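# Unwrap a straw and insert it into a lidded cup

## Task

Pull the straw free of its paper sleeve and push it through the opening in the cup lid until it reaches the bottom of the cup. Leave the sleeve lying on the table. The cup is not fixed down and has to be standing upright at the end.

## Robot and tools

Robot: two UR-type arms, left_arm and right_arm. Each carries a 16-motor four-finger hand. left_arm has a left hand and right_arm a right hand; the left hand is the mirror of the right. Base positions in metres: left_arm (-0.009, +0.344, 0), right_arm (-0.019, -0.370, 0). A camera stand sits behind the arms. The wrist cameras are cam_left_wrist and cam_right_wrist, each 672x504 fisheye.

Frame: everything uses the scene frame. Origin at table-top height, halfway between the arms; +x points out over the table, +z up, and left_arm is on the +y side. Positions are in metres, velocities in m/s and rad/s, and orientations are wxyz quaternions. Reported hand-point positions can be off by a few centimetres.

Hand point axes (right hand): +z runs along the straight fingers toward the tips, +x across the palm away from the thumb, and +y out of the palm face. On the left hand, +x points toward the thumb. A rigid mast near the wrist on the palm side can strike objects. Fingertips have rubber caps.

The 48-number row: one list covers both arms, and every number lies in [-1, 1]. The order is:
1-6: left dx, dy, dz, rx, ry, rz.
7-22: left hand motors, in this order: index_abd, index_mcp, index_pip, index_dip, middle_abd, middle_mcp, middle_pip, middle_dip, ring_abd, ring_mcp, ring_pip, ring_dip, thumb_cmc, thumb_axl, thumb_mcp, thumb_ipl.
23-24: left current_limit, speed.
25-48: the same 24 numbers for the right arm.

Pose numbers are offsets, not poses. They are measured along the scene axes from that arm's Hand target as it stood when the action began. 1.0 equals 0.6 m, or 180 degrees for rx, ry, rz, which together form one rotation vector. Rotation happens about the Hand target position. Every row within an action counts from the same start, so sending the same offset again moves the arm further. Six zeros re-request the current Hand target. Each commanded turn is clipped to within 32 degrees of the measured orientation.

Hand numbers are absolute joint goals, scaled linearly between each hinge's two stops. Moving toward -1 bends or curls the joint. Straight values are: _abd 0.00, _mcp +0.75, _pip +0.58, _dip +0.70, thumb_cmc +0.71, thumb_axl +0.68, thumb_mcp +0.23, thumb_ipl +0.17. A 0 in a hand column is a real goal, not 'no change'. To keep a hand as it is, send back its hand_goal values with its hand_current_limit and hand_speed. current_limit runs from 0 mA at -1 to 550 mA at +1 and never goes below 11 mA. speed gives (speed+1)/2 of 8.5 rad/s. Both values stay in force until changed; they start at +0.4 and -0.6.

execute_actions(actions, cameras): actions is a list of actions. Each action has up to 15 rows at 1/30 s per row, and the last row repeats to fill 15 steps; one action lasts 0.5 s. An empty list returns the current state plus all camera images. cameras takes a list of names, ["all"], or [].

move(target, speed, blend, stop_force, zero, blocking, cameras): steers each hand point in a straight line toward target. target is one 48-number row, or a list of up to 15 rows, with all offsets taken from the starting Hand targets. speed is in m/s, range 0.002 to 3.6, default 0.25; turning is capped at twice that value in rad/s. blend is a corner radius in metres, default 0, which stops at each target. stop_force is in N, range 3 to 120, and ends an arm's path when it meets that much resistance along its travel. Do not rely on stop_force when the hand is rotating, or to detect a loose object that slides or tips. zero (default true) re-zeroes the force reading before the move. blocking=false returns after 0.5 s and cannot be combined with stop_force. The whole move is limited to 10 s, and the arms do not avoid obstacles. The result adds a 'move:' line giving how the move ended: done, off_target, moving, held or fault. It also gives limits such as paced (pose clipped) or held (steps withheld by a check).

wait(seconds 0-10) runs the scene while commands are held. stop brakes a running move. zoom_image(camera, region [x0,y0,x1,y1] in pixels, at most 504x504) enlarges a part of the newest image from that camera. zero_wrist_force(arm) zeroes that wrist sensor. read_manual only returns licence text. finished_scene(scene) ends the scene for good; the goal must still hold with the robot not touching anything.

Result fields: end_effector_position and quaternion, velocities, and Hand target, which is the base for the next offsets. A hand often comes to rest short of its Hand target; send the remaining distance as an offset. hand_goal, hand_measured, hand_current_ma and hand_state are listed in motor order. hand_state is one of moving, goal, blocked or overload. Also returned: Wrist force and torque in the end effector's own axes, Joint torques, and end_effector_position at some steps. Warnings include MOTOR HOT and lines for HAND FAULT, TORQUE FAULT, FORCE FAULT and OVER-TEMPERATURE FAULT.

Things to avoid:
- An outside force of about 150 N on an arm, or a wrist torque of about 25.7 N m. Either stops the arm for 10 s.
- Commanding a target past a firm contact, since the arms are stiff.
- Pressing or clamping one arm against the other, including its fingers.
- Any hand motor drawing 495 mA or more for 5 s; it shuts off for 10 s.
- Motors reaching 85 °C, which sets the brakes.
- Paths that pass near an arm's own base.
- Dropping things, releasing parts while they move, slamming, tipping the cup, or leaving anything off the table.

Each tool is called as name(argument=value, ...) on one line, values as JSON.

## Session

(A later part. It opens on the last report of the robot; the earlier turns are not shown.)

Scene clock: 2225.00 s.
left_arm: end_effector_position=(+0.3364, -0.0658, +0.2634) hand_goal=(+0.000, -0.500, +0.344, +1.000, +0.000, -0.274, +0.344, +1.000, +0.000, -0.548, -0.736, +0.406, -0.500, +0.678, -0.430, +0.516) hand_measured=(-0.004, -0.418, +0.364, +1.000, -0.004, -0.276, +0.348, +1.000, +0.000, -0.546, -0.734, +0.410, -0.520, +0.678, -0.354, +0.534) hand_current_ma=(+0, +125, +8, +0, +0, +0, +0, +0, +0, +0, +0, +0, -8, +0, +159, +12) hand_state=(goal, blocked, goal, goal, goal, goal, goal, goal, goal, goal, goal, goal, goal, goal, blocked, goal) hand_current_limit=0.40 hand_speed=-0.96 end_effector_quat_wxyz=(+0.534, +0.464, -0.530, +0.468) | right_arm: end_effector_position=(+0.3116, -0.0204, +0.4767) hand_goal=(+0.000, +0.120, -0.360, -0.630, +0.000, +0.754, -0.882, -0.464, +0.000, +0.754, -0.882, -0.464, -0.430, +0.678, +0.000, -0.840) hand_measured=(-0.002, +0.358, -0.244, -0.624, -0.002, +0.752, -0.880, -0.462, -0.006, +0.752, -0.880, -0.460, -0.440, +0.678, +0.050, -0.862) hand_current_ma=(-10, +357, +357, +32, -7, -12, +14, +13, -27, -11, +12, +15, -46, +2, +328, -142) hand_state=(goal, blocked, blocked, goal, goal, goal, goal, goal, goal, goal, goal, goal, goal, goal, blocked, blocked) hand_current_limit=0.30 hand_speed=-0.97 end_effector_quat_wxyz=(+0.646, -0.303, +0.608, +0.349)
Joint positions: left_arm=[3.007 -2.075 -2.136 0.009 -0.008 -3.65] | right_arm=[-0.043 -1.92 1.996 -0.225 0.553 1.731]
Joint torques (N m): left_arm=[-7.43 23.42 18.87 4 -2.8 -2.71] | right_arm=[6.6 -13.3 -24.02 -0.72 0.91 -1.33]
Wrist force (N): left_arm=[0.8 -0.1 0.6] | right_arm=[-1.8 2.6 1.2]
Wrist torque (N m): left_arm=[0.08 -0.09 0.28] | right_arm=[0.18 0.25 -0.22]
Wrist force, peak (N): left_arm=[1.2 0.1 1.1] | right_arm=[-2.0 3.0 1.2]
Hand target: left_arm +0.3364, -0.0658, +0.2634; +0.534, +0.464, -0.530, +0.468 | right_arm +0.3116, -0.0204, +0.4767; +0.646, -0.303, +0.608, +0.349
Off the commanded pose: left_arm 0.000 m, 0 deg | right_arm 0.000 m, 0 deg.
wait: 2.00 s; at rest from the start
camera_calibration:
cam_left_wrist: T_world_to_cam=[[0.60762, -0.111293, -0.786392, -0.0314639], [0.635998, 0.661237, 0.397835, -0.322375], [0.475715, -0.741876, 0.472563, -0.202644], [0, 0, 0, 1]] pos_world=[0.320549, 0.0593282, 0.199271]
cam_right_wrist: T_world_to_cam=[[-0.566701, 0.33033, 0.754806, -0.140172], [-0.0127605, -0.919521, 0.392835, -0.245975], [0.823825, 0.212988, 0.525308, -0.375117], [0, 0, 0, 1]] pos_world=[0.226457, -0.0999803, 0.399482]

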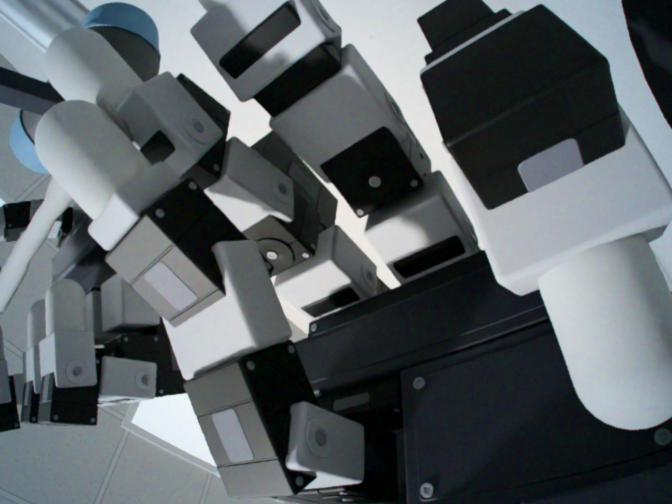

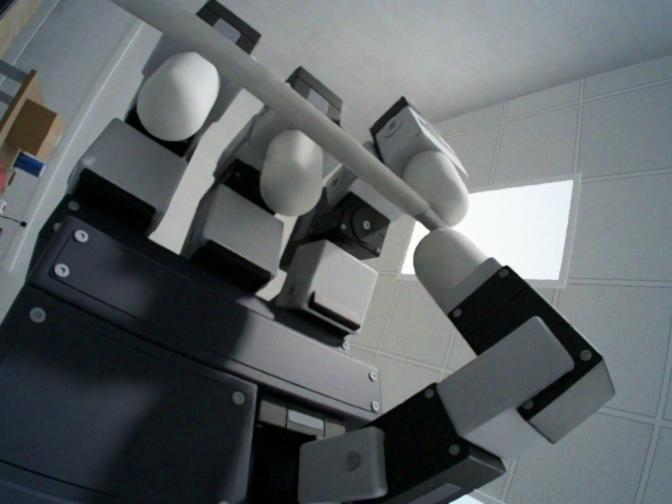

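move(target=[0,0,0,0,0,0,0,-0.68,0.24,1.0,0,-0.274,0.343,1.0,0,-0.548,-0.737,0.406,-0.5,0.677,-0.62,0.47,0.75,-0.95,0,0,0,0,0,0,0,0.12,-0.36,-0.63,0,0.753,-0.883,-0.464,0,0.753,-0.883,-0.464,-0.43,0.677,0.0,-0.84,0.3,-0.97], speed=0.08)

wait(seconds=1, cameras=["cam_left_wrist","cam_right_wrist"])

zoom_image(camera="cam_right_wrist", region=[370, 110, 534, 274])

Scene clock: 2240.93 s.
left_arm: end_effector_position=(+0.3364, -0.0658, +0.2634) hand_goal=(+0.000, -0.680, +0.240, +1.000, +0.000, -0.274, +0.344, +1.000, +0.000, -0.548, -0.736, +0.406, -0.500, +0.678, -0.620, +0.470) hand_measured=(-0.004, -0.418, +0.342, +1.000, -0.004, -0.276, +0.348, +1.000, +0.000, -0.546, -0.734, +0.410, -0.520, +0.678, -0.362, +0.534) hand_current_ma=(+0, +481, +173, +0, +0, +0, +0, +0, +0, +0, +0, +0, -8, +0, +481, +127) hand_state=(goal, blocked, blocked, goal, goal, goal, goal, goal, goal, goal, goal, goal, goal, goal, blocked, blocked) hand_current_limit=0.75 hand_speed=-0.95 end_effector_quat_wxyz=(+0.534, +0.464, -0.530, +0.468) | right_arm: end_effector_position=(+0.3116, -0.0204, +0.4767) hand_goal=(+0.000, +0.120, -0.360, -0.630, +0.000, +0.754, -0.882, -0.464, +0.000, +0.754, -0.882, -0.464, -0.430, +0.678, +0.000, -0.840) hand_measured=(-0.002, +0.358, -0.244, -0.624, -0.002, +0.752, -0.880, -0.462, -0.006, +0.752, -0.880, -0.460, -0.440, +0.678, +0.050, -0.862) hand_current_ma=(-10, +357, +357, +32, -7, -12, +14, +13, -27, -11, +12, +15, -46, +2, +320, -142) hand_state=(goal, blocked, blocked, goal, goal, goal, goal, goal, goal, goal, goal, goal, goal, goal, blocked, blocked) hand_current_limit=0.30 hand_speed=-0.97 end_effector_quat_wxyz=(+0.646, -0.303, +0.608, +0.349)
Joint positions: left_arm=[3.007 -2.075 -2.136 0.009 -0.008 -3.65] | right_arm=[-0.043 -1.92 1.996 -0.225 0.553 1.731]
Joint torques (N m): left_arm=[-8.61 23.99 18.32 4 -2.89 -2.7] | right_arm=[6.81 -13.04 -24.82 -0.94 0.91 -1.18]
Wrist force (N): left_arm=[1.1 0.2 0.9] | right_arm=[-1.4 3.0 1.2]
Wrist torque (N m): left_arm=[0.12 -0.13 0.26] | right_arm=[0.24 0.24 -0.20]
Wrist force, peak (N): left_arm=[1.3 0.1 1.1] | right_arm=[-1.9 3.0 1.2]
Hand target: left_arm +0.3364, -0.0658, +0.2634; +0.534, +0.464, -0.530, +0.468 | right_arm +0.3116, -0.0204, +0.4767; +0.646, -0.303, +0.608, +0.349
Off the commanded pose: left_arm 0.000 m, 0 deg | right_arm 0.000 m, 0 deg.
move: done

Scene clock: 2241.93 s.
left_arm: end_effector_position=(+0.3364, -0.0658, +0.2634) hand_goal=(+0.000, -0.680, +0.240, +1.000, +0.000, -0.274, +0.344, +1.000, +0.000, -0.548, -0.736, +0.406, -0.500, +0.678, -0.620, +0.470) hand_measured=(-0.004, -0.418, +0.342, +1.000, -0.004, -0.276, +0.348, +1.000, +0.000, -0.546, -0.734, +0.410, -0.520, +0.678, -0.362, +0.534) hand_current_ma=(+0, +481, +173, +0, +0, +0, +0, +0, +0, +0, +0, +0, -8, +0, +481, +127) hand_state=(goal, blocked, blocked, goal, goal, goal, goal, goal, goal, goal, goal, goal, goal, goal, blocked, blocked) hand_current_limit=0.75 hand_speed=-0.95 end_effector_quat_wxyz=(+0.534, +0.464, -0.530, +0.468) | right_arm: end_effector_position=(+0.3116, -0.0204, +0.4767) hand_goal=(+0.000, +0.120, -0.360, -0.630, +0.000, +0.754, -0.882, -0.464, +0.000, +0.754, -0.882, -0.464, -0.430, +0.678, +0.000, -0.840) hand_measured=(-0.002, +0.358, -0.244, -0.624, -0.002, +0.752, -0.880, -0.462, -0.006, +0.752, -0.880, -0.460, -0.440, +0.678, +0.050, -0.862) hand_current_ma=(-10, +358, +358, +32, -7, -12, +14, +13, -27, -11, +12, +15, -46, +2, +320, -142) hand_state=(goal, blocked, blocked, goal, goal, goal, goal, goal, goal, goal, goal, goal, goal, goal, blocked, blocked) hand_current_limit=0.30 hand_speed=-0.97 end_effector_quat_wxyz=(+0.646, -0.303, +0.608, +0.349)
Joint positions: left_arm=[3.007 -2.075 -2.136 0.009 -0.008 -3.65] | right_arm=[-0.043 -1.92 1.996 -0.225 0.553 1.731]
Joint torques (N m): left_arm=[-8.54 23.53 18.22 4.08 -2.83 -2.72] | right_arm=[6.25 -12.56 -24.81 -0.98 0.93 -1.29]
Wrist force (N): left_arm=[1.1 -0.1 1.1] | right_arm=[-1.6 2.8 1.2]
Wrist torque (N m): left_arm=[0.06 -0.11 0.26] | right_arm=[0.21 0.26 -0.23]
Wrist force, peak (N): left_arm=[1.1 -0.3 1.3] | right_arm=[-1.7 2.9 1.3]
Hand target: left_arm +0.3364, -0.0658, +0.2634; +0.534, +0.464, -0.530, +0.468 | right_arm +0.3116, -0.0204, +0.4767; +0.646, -0.303, +0.608, +0.349
Off the commanded pose: left_arm 0.000 m, 0 deg | right_arm 0.000 m, 0 deg.
wait: 1.00 s; at rest by 0.17 s
camera_calibration:
cam_left_wrist: T_world_to_cam=[[0.60762, -0.111293, -0.786392, -0.0314639], [0.635998, 0.661237, 0.397835, -0.322375], [0.475715, -0.741876, 0.472563, -0.202644], [0, 0, 0, 1]] pos_world=[0.320549, 0.0593282, 0.199271]
cam_right_wrist: T_world_to_cam=[[-0.566701, 0.33033, 0.754806, -0.140172], [-0.0127605, -0.919521, 0.392835, -0.245975], [0.823825, 0.212988, 0.525308, -0.375117], [0, 0, 0, 1]] pos_world=[0.226457, -0.0999803, 0.399482]

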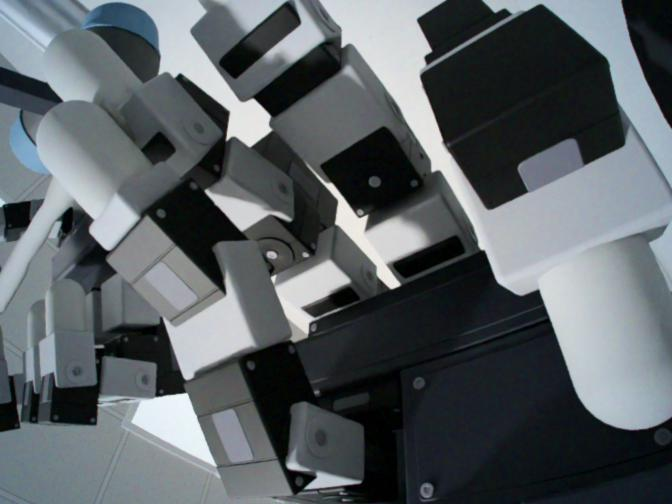

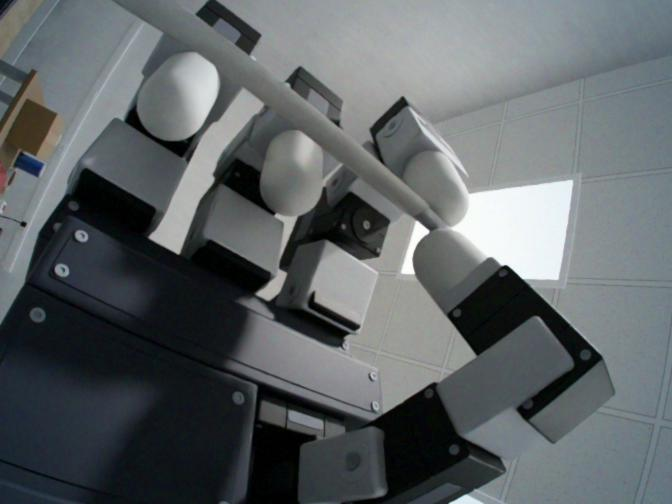

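Scaled by 3.073 from the camera's 672x504 image, which has a finer 960x720 frame.

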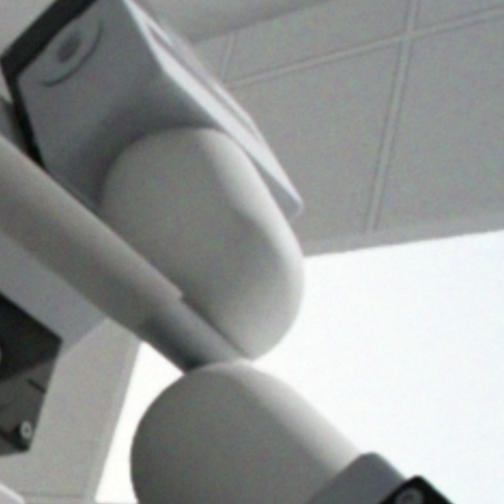

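move(target=[[0,0,0,0,0,0,0,-0.68,0.24,1.0,0,-0.274,0.343,1.0,0,-0.548,-0.737,0.406,-0.5,0.677,-0.62,0.47,0.75,-0.95,0,0,0,0,0,0,0,0.12,-0.36,-0.63,0,0.753,-0.883,-0.464,0,0.753,-0.883,-0.464,-0.43,0.677,0.0,-0.84,0.7,-0.97],[0,0,0,0,0,0,0,-0.68,0.24,1.0,0,-0.274,0.343,1.0,0,-0.548,-0.737,0.406,-0.5,0.677,-0.62,0.47,0.75,-0.95,0,0,0.007,0,0,0,0,0.12,-0.36,-0.63,0,0.753,-0.883,-0.464,0,0.753,-0.883,-0.464,-0.43,0.677,0.0,-0.84,0.7,-0.97]], speed=0.01, cameras=["cam_right_wrist"])

zoom_image(camera="cam_right_wrist", region=[370, 110, 534, 274])

Scene clock: 2264.43 s.
left_arm: end_effector_position=(+0.3364, -0.0658, +0.2634) hand_goal=(+0.000, -0.680, +0.240, +1.000, +0.000, -0.274, +0.344, +1.000, +0.000, -0.548, -0.736, +0.406, -0.500, +0.678, -0.620, +0.470) hand_measured=(+0.022, -0.418, +0.342, +1.000, -0.004, -0.276, +0.348, +1.000, +0.000, -0.546, -0.734, +0.410, -0.500, +0.682, -0.362, +0.534) hand_current_ma=(+7, +481, +173, +0, +0, +0, +0, +0, +0, +0, +0, +0, +0, +0, +481, +127) hand_state=(blocked, blocked, blocked, goal, goal, goal, goal, goal, goal, goal, goal, goal, goal, goal, blocked, blocked) hand_current_limit=0.75 hand_speed=-0.95 end_effector_quat_wxyz=(+0.534, +0.464, -0.530, +0.468) | right_arm: end_effector_position=(+0.3116, -0.0204, +0.4807) hand_goal=(+0.000, +0.120, -0.360, -0.630, +0.000, +0.754, -0.882, -0.464, +0.000, +0.754, -0.882, -0.464, -0.430, +0.678, +0.000, -0.840) hand_measured=(-0.002, +0.358, -0.244, -0.624, -0.002, +0.752, -0.880, -0.462, -0.006, +0.752, -0.880, -0.460, -0.440, +0.678, +0.046, -0.862) hand_current_ma=(-7, +468, +468, +32, -7, -12, +14, +13, -27, -11, +12, +15, -46, -12, +291, -142) hand_state=(goal, blocked, blocked, goal, goal, goal, goal, goal, goal, goal, goal, goal, goal, moving, moving, blocked) hand_current_limit=0.70 hand_speed=-0.97 end_effector_quat_wxyz=(+0.646, -0.303, +0.608, +0.349)
Joint positions: left_arm=[3.007 -2.075 -2.136 0.009 -0.008 -3.65] | right_arm=[-0.043 -1.921 1.986 -0.214 0.553 1.731]
Joint torques (N m): left_arm=[-8.79 23.79 18.08 4.17 -2.15 -2.36] | right_arm=[7.78 -14.81 -30.94 1.72 0.97 1.49]
Wrist force (N): left_arm=[3.2 -0.1 1.3] | right_arm=[0.7 3.0 1.3]
Wrist torque (N m): left_arm=[0.06 -0.16 0.21] | right_arm=[0.22 0.23 -0.18]
Wrist force, peak (N): left_arm=[4.0 0.0 1.2] | right_arm=[-1.7 3.2 1.0]
Hand target: left_arm +0.3364, -0.0658, +0.2634; +0.534, +0.464, -0.530, +0.468 | right_arm +0.3116, -0.0204, +0.4809; +0.646, -0.303, +0.608, +0.349
Off the commanded pose: left_arm 0.000 m, 0 deg | right_arm 0.000 m, 0 deg.
move: done
camera_calibration:
cam_right_wrist: T_world_to_cam=[[-0.566701, 0.33033, 0.754806, -0.143191], [-0.0127605, -0.919521, 0.392835, -0.247546], [0.823825, 0.212988, 0.525308, -0.377218], [0, 0, 0, 1]] pos_world=[0.226457, -0.0999803, 0.403482]
Images, in order (width x height): cam_right_wrist 672x504.

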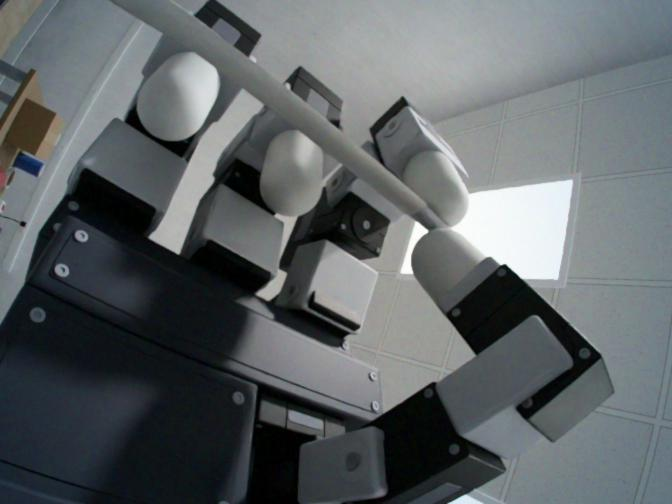

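Scaled by 3.073 from the camera's 672x504 image, which has a finer 960x720 frame.

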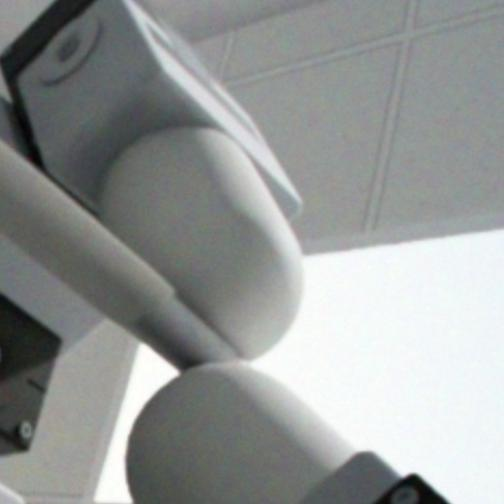

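move(target=[0,0,0,0,0,0,0,-0.68,0.24,1.0,0,-0.274,0.343,1.0,0,-0.548,-0.737,0.406,-0.5,0.677,-0.62,0.47,0.75,-0.95,0,0,0.0083,0,0,0,0,0.12,-0.36,-0.63,0,0.753,-0.883,-0.464,0,0.753,-0.883,-0.464,-0.43,0.677,0.0,-0.84,0.7,-0.97], speed=0.01, cameras=["cam_right_wrist","cam_left_wrist"])

zoom_image(camera="cam_right_wrist", region=[370, 110, 534, 274])

Scene clock: 2274.00 s.
left_arm: end_effector_position=(+0.3364, -0.0658, +0.2634) hand_goal=(+0.000, -0.680, +0.240, +1.000, +0.000, -0.274, +0.344, +1.000, +0.000, -0.548, -0.736, +0.406, -0.500, +0.678, -0.620, +0.470) hand_measured=(+0.022, -0.418, +0.342, +1.000, -0.004, -0.276, +0.348, +1.000, +0.000, -0.546, -0.734, +0.410, -0.498, +0.682, -0.364, +0.534) hand_current_ma=(+8, +481, +173, +0, +0, +0, +0, +0, +0, +0, +0, +0, +0, +1, +481, +127) hand_state=(blocked, blocked, blocked, goal, goal, goal, goal, goal, goal, goal, goal, goal, goal, goal, blocked, blocked) hand_current_limit=0.75 hand_speed=-0.95 end_effector_quat_wxyz=(+0.534, +0.464, -0.530, +0.468) | right_arm: end_effector_position=(+0.3116, -0.0204, +0.4857) hand_goal=(+0.000, +0.120, -0.360, -0.630, +0.000, +0.754, -0.882, -0.464, +0.000, +0.754, -0.882, -0.464, -0.430, +0.678, +0.000, -0.840) hand_measured=(-0.002, +0.358, -0.244, -0.618, -0.002, +0.752, -0.880, -0.462, -0.006, +0.752, -0.880, -0.460, -0.440, +0.678, +0.030, -0.864) hand_current_ma=(-6, +467, +468, +56, -7, -12, +14, +13, -27, -11, +12, +15, -46, -4, +190, -156) hand_state=(goal, blocked, blocked, goal, goal, goal, goal, goal, goal, goal, goal, goal, goal, goal, blocked, blocked) hand_current_limit=0.70 hand_speed=-0.97 end_effector_quat_wxyz=(+0.646, -0.303, +0.608, +0.349) end_effector_velocity=(+0.001, +0.000, +0.002) end_effector_angular_velocity=(-0.001, -0.003, +0.000)
Joint positions: left_arm=[3.007 -2.075 -2.136 0.009 -0.008 -3.65] | right_arm=[-0.043 -1.922 1.974 -0.201 0.553 1.731]
Joint velocities: left_arm=[within noise] | right_arm=[0 0.001 -0.005 0.002 0 -0.002]
Joint torques (N m): left_arm=[-8.82 23.72 16.77 4.26 -0.29 -2.12] | right_arm=[5.59 -14.19 -32.25 1.48 1.45 1.45]
Wrist force (N): left_arm=[2.8 0.0 1.1] | right_arm=[0.3 2.9 1.1]
Wrist torque (N m): left_arm=[0.07 -0.16 0.24] | right_arm=[0.23 0.17 -0.15]
Wrist force, peak (N): left_arm=[4.3 0.0 1.2] | right_arm=[1.8 2.8 1.2]
Hand target: left_arm +0.3364, -0.0658, +0.2634; +0.534, +0.464, -0.530, +0.468 | right_arm +0.3116, -0.0204, +0.4858; +0.646, -0.303, +0.608, +0.349
Off the commanded pose: left_arm 0.000 m, 0 deg | right_arm 0.000 m, 0 deg.
move: done
camera_calibration:
cam_left_wrist: T_world_to_cam=[[0.60762, -0.111293, -0.786392, -0.0314639], [0.635998, 0.661237, 0.397835, -0.322375], [0.475715, -0.741876, 0.472563, -0.202644], [0, 0, 0, 1]] pos_world=[0.320549, 0.0593282, 0.199271]
cam_right_wrist: T_world_to_cam=[[-0.566701, 0.33033, 0.754806, -0.146965], [-0.0127605, -0.919521, 0.392835, -0.24951], [0.823825, 0.212988, 0.525308, -0.379845], [0, 0, 0, 1]] pos_world=[0.226457, -0.0999803, 0.408482]

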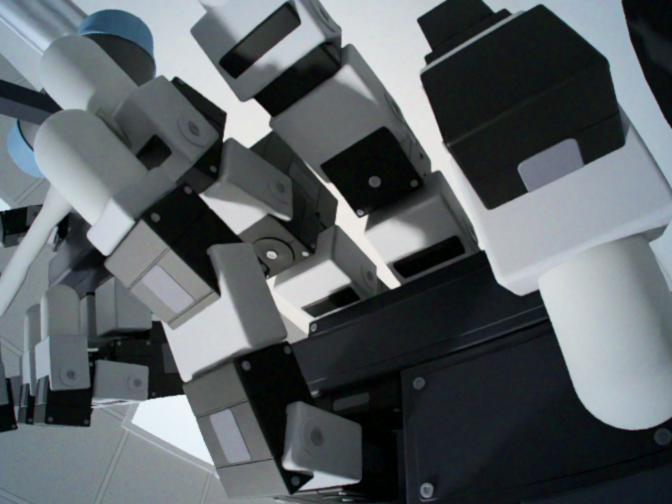

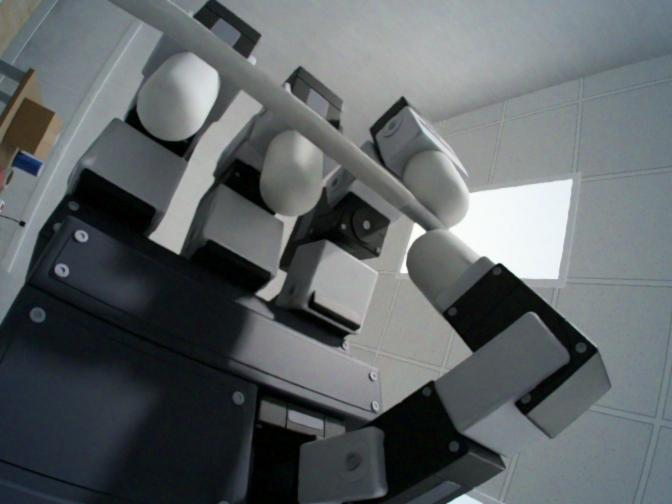

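Scaled by 3.073 from the camera's 672x504 image, which has a finer 960x720 frame.

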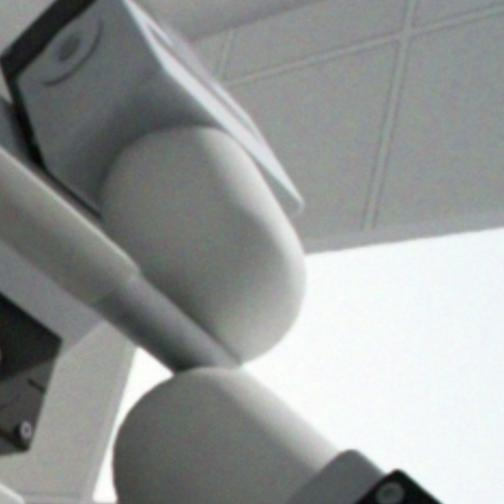

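move(target=[0,0,0,0,0,0,0,-0.68,0.24,1.0,0,-0.274,0.343,1.0,0,-0.548,-0.737,0.406,-0.5,0.677,-0.62,0.47,0.75,-0.95,0,0,0.0167,0,0,0,0,0.12,-0.36,-0.63,0,0.753,-0.883,-0.464,0,0.753,-0.883,-0.464,-0.43,0.677,-0.04,-0.82,0.7,-0.97], speed=0.01, cameras=["cam_right_wrist"])

zoom_image(camera="cam_right_wrist", region=[370, 110, 534, 274])

Scene clock: 2304.80 s.
left_arm: end_effector_position=(+0.3364, -0.0658, +0.2634) hand_goal=(+0.000, -0.680, +0.240, +1.000, +0.000, -0.274, +0.344, +1.000, +0.000, -0.548, -0.736, +0.406, -0.500, +0.678, -0.620, +0.470) hand_measured=(+0.016, -0.418, +0.340, +1.000, -0.004, -0.276, +0.348, +1.000, +0.000, -0.546, -0.734, +0.410, -0.502, +0.682, -0.364, +0.534) hand_current_ma=(+4, +481, +166, +0, +0, +0, +0, +0, +0, +0, +0, +0, +0, +1, +481, +127) hand_state=(goal, blocked, blocked, goal, goal, goal, goal, goal, goal, goal, goal, goal, goal, goal, blocked, blocked) hand_current_limit=0.75 hand_speed=-0.95 end_effector_quat_wxyz=(+0.534, +0.464, -0.530, +0.468) | right_arm: end_effector_position=(+0.3116, -0.0204, +0.4957) hand_goal=(+0.000, +0.120, -0.360, -0.630, +0.000, +0.754, -0.882, -0.464, +0.000, +0.754, -0.882, -0.464, -0.430, +0.678, -0.040, -0.820) hand_measured=(-0.002, +0.326, -0.250, -0.604, -0.002, +0.752, -0.880, -0.462, -0.006, +0.752, -0.880, -0.460, -0.432, +0.684, -0.066, -0.864) hand_current_ma=(-6, +467, +468, +134, -7, -12, +14, +13, -27, -11, +12, +15, -6, +33, -164, -292) hand_state=(goal, blocked, blocked, blocked, goal, goal, goal, goal, goal, goal, goal, goal, goal, goal, blocked, blocked) hand_current_limit=0.70 hand_speed=-0.97 end_effector_quat_wxyz=(+0.646, -0.303, +0.608, +0.349)
Joint positions: left_arm=[3.007 -2.075 -2.136 0.009 -0.008 -3.65] | right_arm=[-0.043 -1.923 1.949 -0.175 0.553 1.731]
Joint torques (N m): left_arm=[-8.06 23.99 17.42 4.4 -2.41 -2.17] | right_arm=[5.8 -13.69 -32.33 1.88 1.46 0.6]
Wrist force (N): left_arm=[2.1 0.0 1.0] | right_arm=[-0.6 2.8 1.0]
Wrist torque (N m): left_arm=[0.07 -0.16 0.27] | right_arm=[0.22 0.23 -0.19]
Wrist force, peak (N): left_arm=[3.2 0.1 1.1] | right_arm=[-0.6 3.1 1.1]
Hand target: left_arm +0.3364, -0.0658, +0.2634; +0.534, +0.464, -0.530, +0.468 | right_arm +0.3116, -0.0204, +0.4959; +0.646, -0.303, +0.608, +0.349
Off the commanded pose: left_arm 0.000 m, 0 deg | right_arm 0.000 m, 0 deg.
move: done
camera_calibration:
cam_right_wrist: T_world_to_cam=[[-0.566701, 0.33026, 0.754837, -0.154533], [-0.0127176, -0.919546, 0.392777, -0.253426], [0.823826, 0.212987, 0.525307, -0.385098], [0, 0, 0, 1]] pos_world=[0.226457, -0.0999799, 0.418482]
Images, in order (width x height): cam_right_wrist 672x504.

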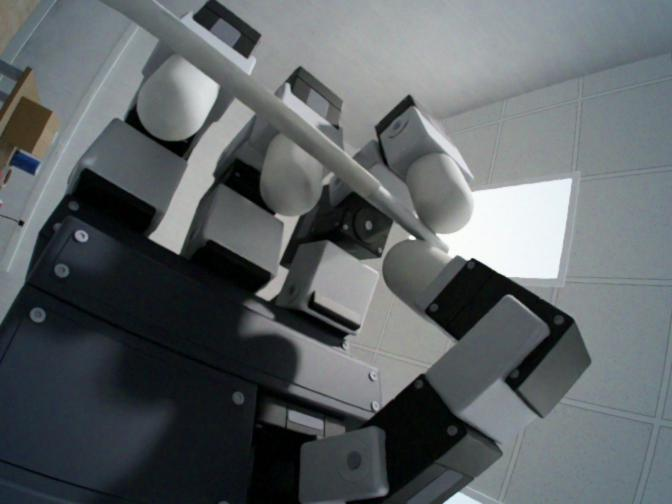

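Scaled by 3.073 from the camera's 672x504 image, which has a finer 960x720 frame.

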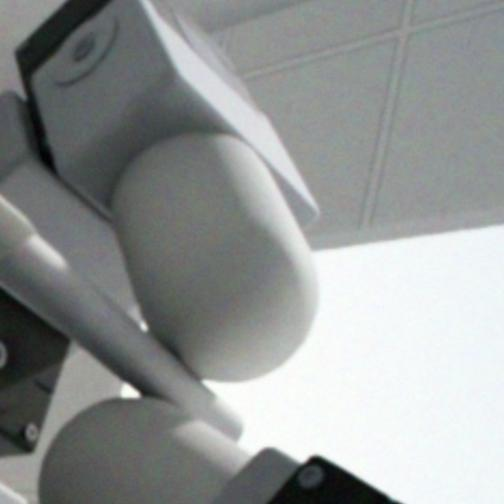

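move(target=[0,0,0,0,0,0,0,-0.68,0.24,1.0,0,-0.274,0.343,1.0,0,-0.548,-0.737,0.406,-0.5,0.677,-0.62,0.47,0.75,-0.95,0,0,0,0,0,0,0,0.534,-0.223,-0.599,0,0.753,-0.883,-0.464,0,0.753,-0.883,-0.464,-0.43,0.677,0.28,-0.859,0.3,-0.94], speed=0.05, cameras=["cam_right_wrist","cam_left_wrist"])

zoom_image(camera="cam_right_wrist", region=[370, 110, 534, 274])

Scene clock: 2327.13 s.
left_arm: end_effector_position=(+0.3364, -0.0658, +0.2634) hand_goal=(+0.000, -0.680, +0.240, +1.000, +0.000, -0.274, +0.344, +1.000, +0.000, -0.548, -0.736, +0.406, -0.500, +0.678, -0.620, +0.470) hand_measured=(+0.000, -0.418, +0.330, +1.000, -0.004, -0.276, +0.348, +1.000, +0.000, -0.546, -0.734, +0.410, -0.522, +0.676, -0.374, +0.534) hand_current_ma=(+0, +481, +136, +0, +0, +0, +0, +0, +0, +0, +0, +0, -10, +0, +480, +127) hand_state=(goal, blocked, blocked, goal, goal, goal, goal, goal, goal, goal, goal, goal, blocked, goal, blocked, blocked) hand_current_limit=0.75 hand_speed=-0.95 end_effector_quat_wxyz=(+0.534, +0.464, -0.530, +0.468) | right_arm: end_effector_position=(+0.3116, -0.0204, +0.4959) hand_goal=(+0.000, +0.534, -0.222, -0.598, +0.000, +0.754, -0.882, -0.464, +0.000, +0.754, -0.882, -0.464, -0.430, +0.678, +0.280, -0.858) hand_measured=(-0.002, +0.532, -0.222, -0.594, -0.002, +0.752, -0.880, -0.462, -0.006, +0.752, -0.880, -0.460, -0.436, +0.678, +0.278, -0.860) hand_current_ma=(-6, -11, -3, +15, -7, -12, +14, +13, -27, -11, +12, +15, -28, +2, -15, -15) hand_state=(goal, goal, goal, goal, goal, goal, goal, goal, goal, goal, goal, goal, goal, goal, goal, goal) hand_current_limit=0.30 hand_speed=-0.94 end_effector_quat_wxyz=(+0.646, -0.303, +0.608, +0.349)
Joint positions: left_arm=[3.007 -2.075 -2.136 0.009 -0.008 -3.65] | right_arm=[-0.043 -1.923 1.949 -0.175 0.553 1.731]
Joint torques (N m): left_arm=[-7.9 23.39 16.84 4.04 -2.44 -2.03] | right_arm=[5.27 -11.6 -28.03 1.71 1.53 -1.41]
Wrist force (N): left_arm=[0.6 0.0 0.7] | right_arm=[-1.8 2.6 1.0]
Wrist torque (N m): left_arm=[0.06 0.00 0.28] | right_arm=[0.20 0.23 -0.19]
Wrist force, peak (N): left_arm=[2.3 -0.2 1.0] | right_arm=[-2.1 2.8 1.2]
Hand target: left_arm +0.3364, -0.0658, +0.2634; +0.534, +0.464, -0.530, +0.468 | right_arm +0.3116, -0.0204, +0.4959; +0.646, -0.303, +0.608, +0.349
Off the commanded pose: left_arm 0.000 m, 0 deg | right_arm 0.000 m, 0 deg.
move: done
camera_calibration:
cam_left_wrist: T_world_to_cam=[[0.60762, -0.111293, -0.786392, -0.0314639], [0.635998, 0.661237, 0.397835, -0.322375], [0.475715, -0.741876, 0.472563, -0.202644], [0, 0, 0, 1]] pos_world=[0.320549, 0.0593282, 0.199271]
cam_right_wrist: T_world_to_cam=[[-0.566701, 0.33033, 0.754806, -0.154664], [-0.0127605, -0.919521, 0.392835, -0.253517], [0.823825, 0.212988, 0.525308, -0.385203], [0, 0, 0, 1]] pos_world=[0.226457, -0.0999803, 0.418682]

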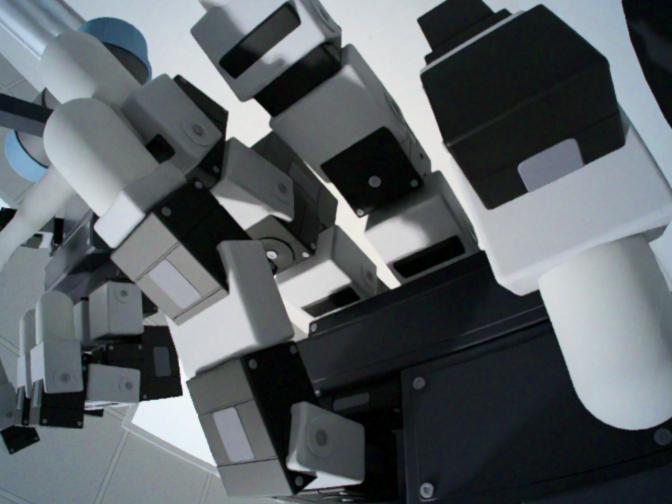

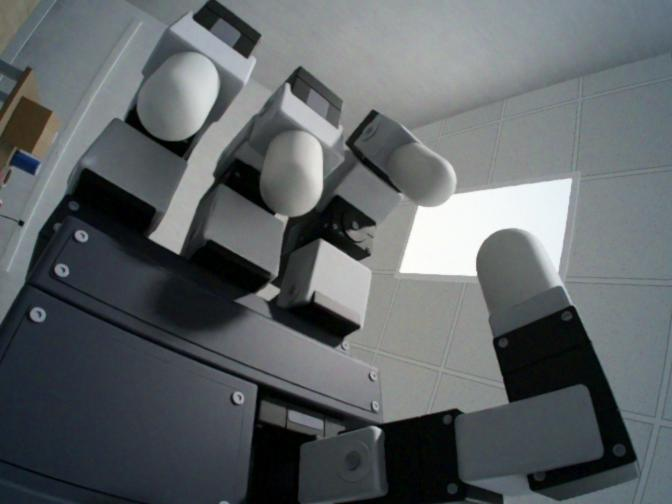

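Scaled by 3.073 from the camera's 672x504 image, which has a finer 960x720 frame.

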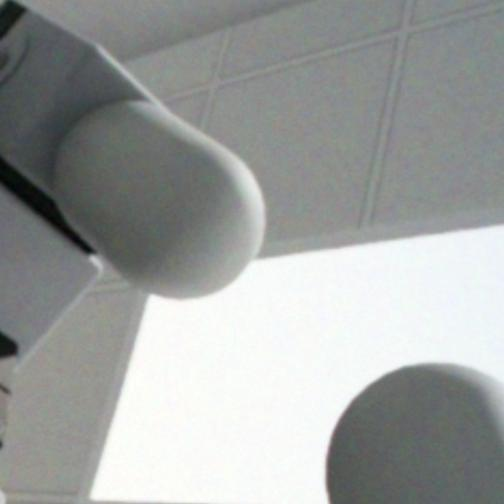

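zoom_image(camera="cam_left_wrist", region=[0, 80, 252, 332])

Scaled by 2.000 from the camera's 672x504 image, which has a finer 960x720 frame.

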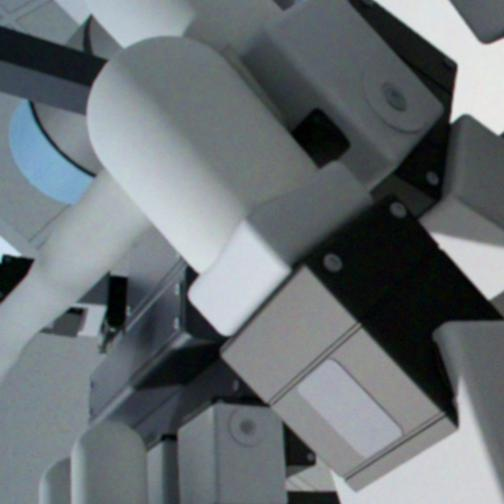

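move(target=[0,0,0,0,0,0,0,-0.68,0.24,1.0,0,-0.274,0.343,1.0,0,-0.548,-0.737,0.406,-0.5,0.677,-0.62,0.47,0.75,-0.95,-0.0767,-0.1088,0.0,0,0,0,0,0.534,-0.223,-0.599,0,0.753,-0.883,-0.464,0,0.753,-0.883,-0.464,-0.43,0.677,0.28,-0.859,0.3,-0.94], speed=0.1, cameras=["cam_right_wrist"])

Scene clock: 2437.30 s.
left_arm: end_effector_position=(+0.3364, -0.0658, +0.2634) hand_goal=(+0.000, -0.680, +0.240, +1.000, +0.000, -0.274, +0.344, +1.000, +0.000, -0.548, -0.736, +0.406, -0.500, +0.678, -0.620, +0.470) hand_measured=(+0.000, -0.418, +0.330, +1.000, -0.004, -0.276, +0.348, +1.000, +0.000, -0.546, -0.734, +0.410, -0.522, +0.676, -0.374, +0.534) hand_current_ma=(+0, +481, +136, +0, +0, +0, +0, +0, +0, +0, +0, +0, -10, +0, +481, +127) hand_state=(goal, blocked, blocked, goal, goal, goal, goal, goal, goal, goal, goal, goal, blocked, goal, blocked, blocked) hand_current_limit=0.75 hand_speed=-0.95 end_effector_quat_wxyz=(+0.534, +0.464, -0.530, +0.468) | right_arm: end_effector_position=(+0.2656, -0.0856, +0.4959) hand_goal=(+0.000, +0.534, -0.222, -0.598, +0.000, +0.754, -0.882, -0.464, +0.000, +0.754, -0.882, -0.464, -0.430, +0.678, +0.280, -0.858) hand_measured=(-0.002, +0.532, -0.222, -0.594, -0.002, +0.752, -0.880, -0.462, -0.006, +0.752, -0.880, -0.460, -0.436, +0.678, +0.278, -0.860) hand_current_ma=(-6, -11, -3, +15, -7, -12, +14, +13, -27, -10, +12, +15, -28, +2, -15, -15) hand_state=(goal, goal, goal, goal, goal, goal, goal, goal, goal, goal, goal, goal, goal, goal, goal, goal) hand_current_limit=0.30 hand_speed=-0.94 end_effector_quat_wxyz=(+0.646, -0.303, +0.608, +0.349)
Joint positions: left_arm=[3.007 -2.075 -2.136 0.009 -0.008 -3.65] | right_arm=[-0.377 -2.171 2.086 -0.267 0.227 1.946]
Joint torques (N m): left_arm=[-7.85 22.66 15.66 4.02 -2.32 -2.39] | right_arm=[-9.81 -2.84 -12.81 -4.07 -0.76 1.67]
Wrist force (N): left_arm=[0.6 -0.2 1.2] | right_arm=[-1.8 2.3 1.1]
Wrist torque (N m): left_arm=[-0.02 0.00 0.29] | right_arm=[0.17 0.24 -0.27]
Wrist force, peak (N): left_arm=[1.0 0.2 1.2] | right_arm=[-2.3 2.8 1.1]
Hand target: left_arm +0.3364, -0.0658, +0.2634; +0.534, +0.464, -0.530, +0.468 | right_arm +0.2656, -0.0857, +0.4959; +0.646, -0.303, +0.608, +0.349
Off the commanded pose: left_arm 0.000 m, 0 deg | right_arm 0.000 m, 0 deg.
move: done
camera_calibration:
cam_right_wrist: T_world_to_cam=[[-0.566556, 0.330608, 0.754793, -0.159137], [-0.0127663, -0.919397, 0.393124, -0.31425], [0.823924, 0.213091, 0.525111, -0.333317], [0, 0, 0, 1]] pos_world=[0.180456, -0.165282, 0.418683]
Images, in order (width x height): cam_right_wrist 672x504.

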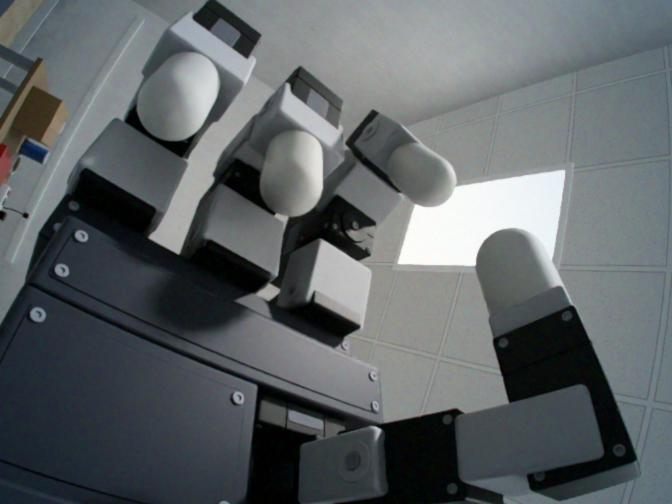

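execute_actions(actions=[])

Scene clock: 2488.37 s.
left_arm: end_effector_position=(+0.3364, -0.0658, +0.2634) hand_goal=(+0.000, -0.680, +0.240, +1.000, +0.000, -0.274, +0.344, +1.000, +0.000, -0.548, -0.736, +0.406, -0.500, +0.678, -0.620, +0.470) hand_measured=(+0.000, -0.418, +0.330, +1.000, -0.004, -0.276, +0.348, +1.000, +0.000, -0.546, -0.734, +0.410, -0.522, +0.676, -0.374, +0.534) hand_current_ma=(+0, +481, +136, +0, +0, +0, +0, +0, +0, +0, +0, +0, -10, +0, +481, +127) hand_state=(goal, blocked, blocked, goal, goal, goal, goal, goal, goal, goal, goal, goal, blocked, goal, blocked, blocked) hand_current_limit=0.75 hand_speed=-0.95 end_effector_quat_wxyz=(+0.534, +0.464, -0.530, +0.468) | right_arm: end_effector_position=(+0.2656, -0.0856, +0.4959) hand_goal=(+0.000, +0.534, -0.222, -0.598, +0.000, +0.754, -0.882, -0.464, +0.000, +0.754, -0.882, -0.464, -0.430, +0.678, +0.280, -0.858) hand_measured=(-0.002, +0.532, -0.222, -0.594, -0.002, +0.752, -0.880, -0.462, -0.006, +0.752, -0.880, -0.460, -0.436, +0.678, +0.278, -0.860) hand_current_ma=(-6, -11, -3, +15, -7, -12, +14, +13, -27, -10, +12, +15, -28, +2, -15, -15) hand_state=(goal, goal, goal, goal, goal, goal, goal, goal, goal, goal, goal, goal, goal, goal, goal, goal) hand_current_limit=0.30 hand_speed=-0.94 end_effector_quat_wxyz=(+0.646, -0.303, +0.608, +0.349)
Joint positions: left_arm=[3.007 -2.075 -2.136 0.009 -0.008 -3.65] | right_arm=[-0.378 -2.171 2.087 -0.267 0.227 1.947]
Joint velocities: within noise
Joint torques (N m): left_arm=[-7.13 22.65 14.96 4.12 -2.21 -2.22] | right_arm=[-9.14 -4.09 -14.35 -4.04 -0.7 1.82]
Motor temperatures (°C): left_arm=[32 29 30 40 35 37] | right_arm=[28 31 31 41 34 33]
Wrist force (N): left_arm=[1.1 0.1 1.1] | right_arm=[-1.9 2.4 0.8]
Wrist torque (N m): left_arm=[0.04 -0.07 0.33] | right_arm=[0.18 0.26 -0.27]
Wrist force, peak (N): left_arm=[1.2 0.1 0.9] | right_arm=[-2.0 2.7 1.1]
Hand target: left_arm +0.3364, -0.0658, +0.2634; +0.534, +0.464, -0.530, +0.468 | right_arm +0.2656, -0.0857, +0.4959; +0.646, -0.303, +0.608, +0.349
Off the commanded pose: left_arm 0.000 m, 0 deg | right_arm 0.000 m, 0 deg.
camera_calibration:
cam_left_wrist: T_world_to_cam=[[0.60762, -0.111293, -0.786392, -0.0314639], [0.635998, 0.661237, 0.397835, -0.322375], [0.475715, -0.741876, 0.472563, -0.202644], [0, 0, 0, 1]] pos_world=[0.320549, 0.0593282, 0.199271]
cam_right_wrist: T_world_to_cam=[[-0.566557, 0.330538, 0.754823, -0.159161], [-0.0127235, -0.919422, 0.393066, -0.314237], [0.823925, 0.21309, 0.52511, -0.333317], [0, 0, 0, 1]] pos_world=[0.180456, -0.165281, 0.418683]

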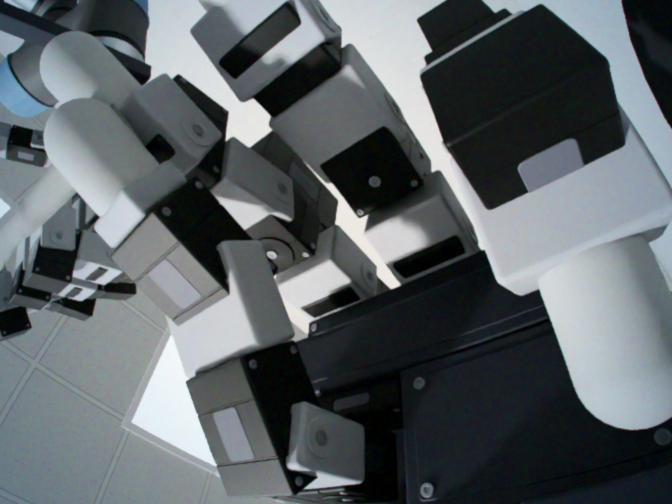

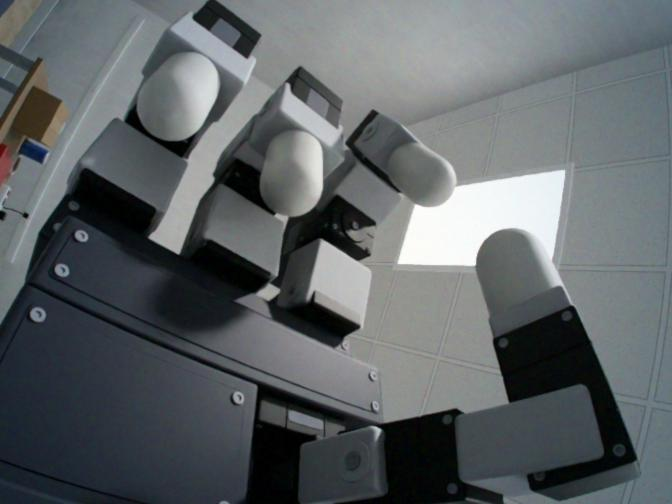

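zoom_image(camera="cam_left_wrist", region=[0, 20, 200, 270])

Scaled by 2.016 from the camera's 672x504 image, which has a finer 960x720 frame.

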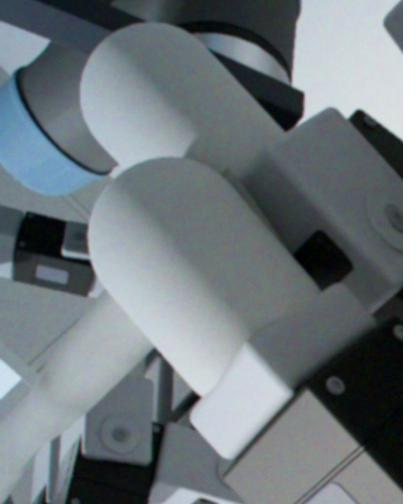

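move(target=[0, 0.0161, -0.0157, 0.1111, 0, 0, 0, -0.68, 0.24, 1.0, 0, -0.274, 0.343, 1.0, 0, -0.548, -0.737, 0.406, -0.5, 0.677, -0.62, 0.47, 0.75, -0.95, 0, 0, 0, 0, 0, 0, 0, 0.534, -0.223, -0.599, 0, 0.753, -0.883, -0.464, 0, 0.753, -0.883, -0.464, -0.43, 0.677, 0.28, -0.859, 0.3, -0.94], speed=0.06, cameras=["all"])

Scene clock: 2553.90 s.
left_arm: end_effector_position=(+0.3364, -0.0561, +0.2540) hand_goal=(+0.000, -0.680, +0.240, +1.000, +0.000, -0.274, +0.344, +1.000, +0.000, -0.548, -0.736, +0.406, -0.500, +0.678, -0.620, +0.470) hand_measured=(+0.000, -0.418, +0.330, +1.000, -0.004, -0.274, +0.348, +1.000, +0.000, -0.546, -0.734, +0.408, -0.522, +0.676, -0.374, +0.534) hand_current_ma=(+0, +481, +136, +0, +0, +0, +0, +0, +0, +0, +0, +0, -10, +0, +481, +127) hand_state=(goal, blocked, blocked, goal, goal, goal, goal, goal, goal, goal, goal, goal, blocked, goal, blocked, blocked) hand_current_limit=0.75 hand_speed=-0.95 end_effector_quat_wxyz=(-0.445, -0.550, +0.603, -0.369) | right_arm: end_effector_position=(+0.2656, -0.0856, +0.4959) hand_goal=(+0.000, +0.534, -0.222, -0.598, +0.000, +0.754, -0.882, -0.464, +0.000, +0.754, -0.882, -0.464, -0.430, +0.678, +0.280, -0.858) hand_measured=(-0.002, +0.532, -0.222, -0.594, -0.002, +0.752, -0.880, -0.462, -0.006, +0.752, -0.880, -0.460, -0.436, +0.678, +0.278, -0.860) hand_current_ma=(-6, -11, -3, +15, -7, -12, +14, +13, -27, -10, +12, +15, -28, +2, -15, -15) hand_state=(goal, goal, goal, goal, goal, goal, goal, goal, goal, goal, goal, goal, goal, goal, goal, goal) hand_current_limit=0.30 hand_speed=-0.94 end_effector_quat_wxyz=(+0.646, -0.303, +0.608, +0.349)
Joint positions: left_arm=[3.017 -1.788 -2.1 -0.887 0.339 -3.122] | right_arm=[-0.378 -2.171 2.087 -0.267 0.227 1.947]
Joint torques (N m): left_arm=[-8.73 36.65 24.16 0.18 -0.62 -2.9] | right_arm=[-9.04 -4.82 -12.92 -4.03 -0.73 1.67]
Wrist force (N): left_arm=[0.5 0.4 0.7] | right_arm=[-1.8 2.5 0.9]
Wrist torque (N m): left_arm=[0.18 0.00 0.27] | right_arm=[0.19 0.25 -0.26]
Wrist force, peak (N): left_arm=[0.9 0.1 1.2] | right_arm=[-2.0 2.7 1.3]
Hand target: left_arm +0.3364, -0.0561, +0.2540; -0.445, -0.550, +0.603, -0.369 | right_arm +0.2656, -0.0856, +0.4959; +0.646, -0.303, +0.608, +0.349
Off the commanded pose: left_arm 0.000 m, 0 deg | right_arm 0.000 m, 0 deg.
move: done
camera_calibration:
cam_left_wrist: T_world_to_cam=[[0.607666, 0.163985, -0.777079, -0.0247263], [0.635974, 0.485578, 0.599793, -0.386149], [0.475689, -0.858675, 0.190779, -0.126012], [0, 0, 0, 1]] pos_world=[0.320549, 0.0833566, 0.236436]
cam_right_wrist: T_world_to_cam=[[-0.566557, 0.330538, 0.754823, -0.159161], [-0.0127235, -0.919422, 0.393066, -0.314237], [0.823925, 0.21309, 0.52511, -0.333317], [0, 0, 0, 1]] pos_world=[0.180456, -0.165281, 0.418683]

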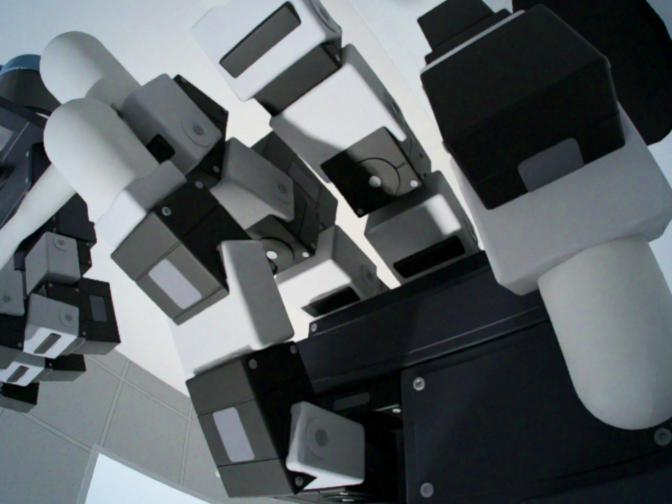

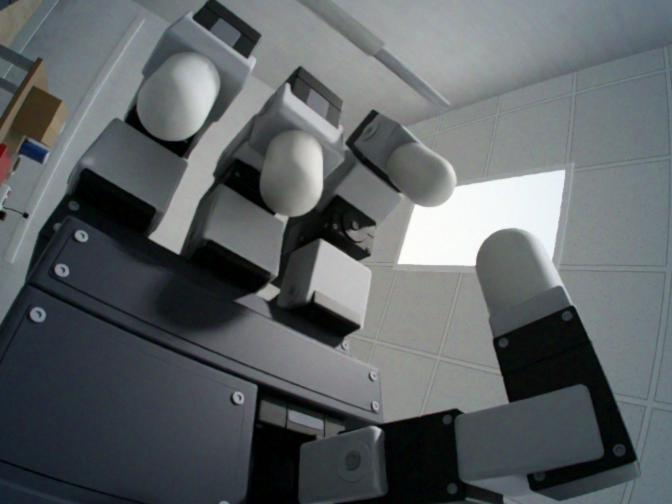

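zoom_image(camera="cam_right_wrist", region=[290, 0, 490, 150])

zoom_image(camera="cam_left_wrist", region=[0, 20, 200, 270])

Scaled by 2.520 from the camera's 672x504 image, which has a finer 960x720 frame.

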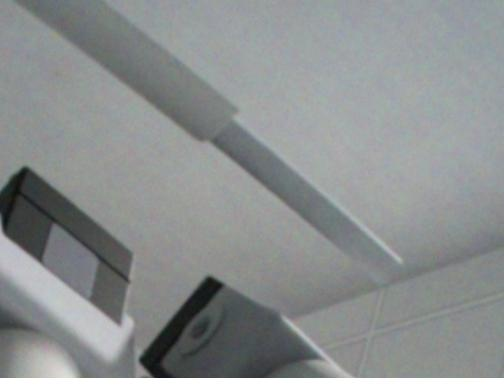

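Scaled by 2.016 from the camera's 672x504 image, which has a finer 960x720 frame.

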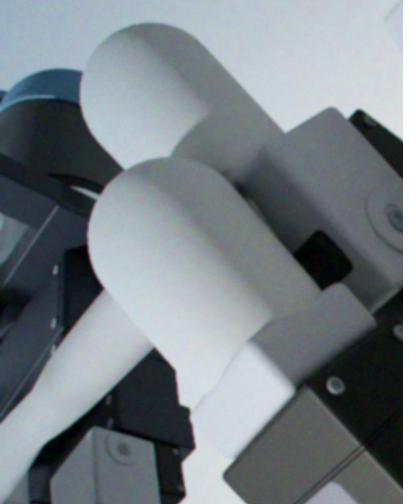

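move(target=[[0, 0, 0, 0, 0, 0, 0, -0.68, 0.24, 1.0, 0, -0.274, 0.343, 1.0, 0, -0.548, -0.737, 0.406, -0.5, 0.677, -0.62, 0.47, 0.75, -0.95, 0.0547, -0.0383, -0.0023, 0, 0, 0, 0, 0.534, -0.223, -0.599, 0, 0.753, -0.883, -0.464, 0, 0.753, -0.883, -0.464, -0.43, 0.677, 0.28, -0.859, 0.3, -0.94], [0, 0, 0, 0, 0, 0, 0, -0.68, 0.24, 1.0, 0, -0.274, 0.343, 1.0, 0, -0.548, -0.737, 0.406, -0.5, 0.677, -0.62, 0.47, 0.75, -0.95, 0.1352, 0.0932, 0.0007, 0, 0, 0, 0, 0.534, -0.223, -0.599, 0, 0.753, -0.883, -0.464, 0, 0.753, -0.883, -0.464, -0.43, 0.677, 0.28, -0.859, 0.3, -0.94]], speed=0.12, blend=0.015, cameras=["cam_right_wrist"])

Scene clock: 2621.47 s.
left_arm: end_effector_position=(+0.3364, -0.0561, +0.2540) hand_goal=(+0.000, -0.680, +0.240, +1.000, +0.000, -0.274, +0.344, +1.000, +0.000, -0.548, -0.736, +0.406, -0.500, +0.678, -0.620, +0.470) hand_measured=(+0.000, -0.418, +0.330, +1.000, -0.004, -0.274, +0.348, +1.000, +0.000, -0.546, -0.734, +0.408, -0.522, +0.676, -0.374, +0.534) hand_current_ma=(+0, +481, +136, +0, +0, +0, +0, +0, +0, +0, +0, +0, -10, +0, +481, +127) hand_state=(goal, blocked, blocked, goal, goal, goal, goal, goal, goal, goal, goal, goal, blocked, goal, blocked, blocked) hand_current_limit=0.75 hand_speed=-0.95 end_effector_quat_wxyz=(-0.445, -0.550, +0.603, -0.369) | right_arm: end_effector_position=(+0.3466, -0.0298, +0.4963) hand_goal=(+0.000, +0.534, -0.222, -0.598, +0.000, +0.754, -0.882, -0.464, +0.000, +0.754, -0.882, -0.464, -0.430, +0.678, +0.280, -0.858) hand_measured=(-0.002, +0.532, -0.222, -0.594, -0.002, +0.752, -0.880, -0.462, -0.006, +0.752, -0.880, -0.460, -0.436, +0.678, +0.278, -0.860) hand_current_ma=(-6, -11, -3, +15, -7, -12, +14, +13, -27, -10, +12, +15, -29, +2, -15, -15) hand_state=(goal, goal, goal, goal, goal, goal, goal, goal, goal, goal, goal, goal, goal, goal, goal, goal) hand_current_limit=0.30 hand_speed=-0.94 end_effector_quat_wxyz=(+0.646, -0.303, +0.608, +0.349)
Joint positions: left_arm=[3.017 -1.787 -2.1 -0.887 0.34 -3.122] | right_arm=[-0.067 -1.843 1.895 -0.206 0.529 1.737]
Joint torques (N m): left_arm=[-8.43 36.65 25.55 0.41 -0.48 -1] | right_arm=[9.06 -3.5 -29.13 1.57 1.84 -1.64]
Wrist force (N): left_arm=[0.7 0.0 0.7] | right_arm=[-1.7 2.5 1.1]
Wrist torque (N m): left_arm=[0.13 -0.03 0.29] | right_arm=[0.19 0.23 -0.17]
Wrist force, peak (N): left_arm=[0.7 0.3 1.1] | right_arm=[-2.0 3.4 1.0]
Hand target: left_arm +0.3364, -0.0561, +0.2540; -0.445, -0.550, +0.603, -0.369 | right_arm +0.3467, -0.0297, +0.4963; +0.646, -0.303, +0.608, +0.349
Off the commanded pose: left_arm 0.000 m, 0 deg | right_arm 0.000 m, 0 deg.
move: done
camera_calibration:
cam_right_wrist: T_world_to_cam=[[-0.566557, 0.330538, 0.754823, -0.132016], [-0.0127235, -0.919422, 0.393066, -0.26206], [0.823925, 0.21309, 0.52511, -0.412155], [0, 0, 0, 1]] pos_world=[0.261456, -0.109481, 0.419083]
Images, in order (width x height): cam_right_wrist 672x504.

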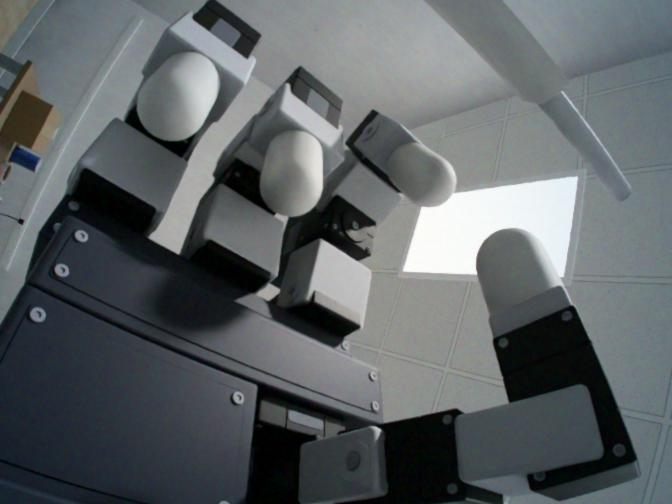

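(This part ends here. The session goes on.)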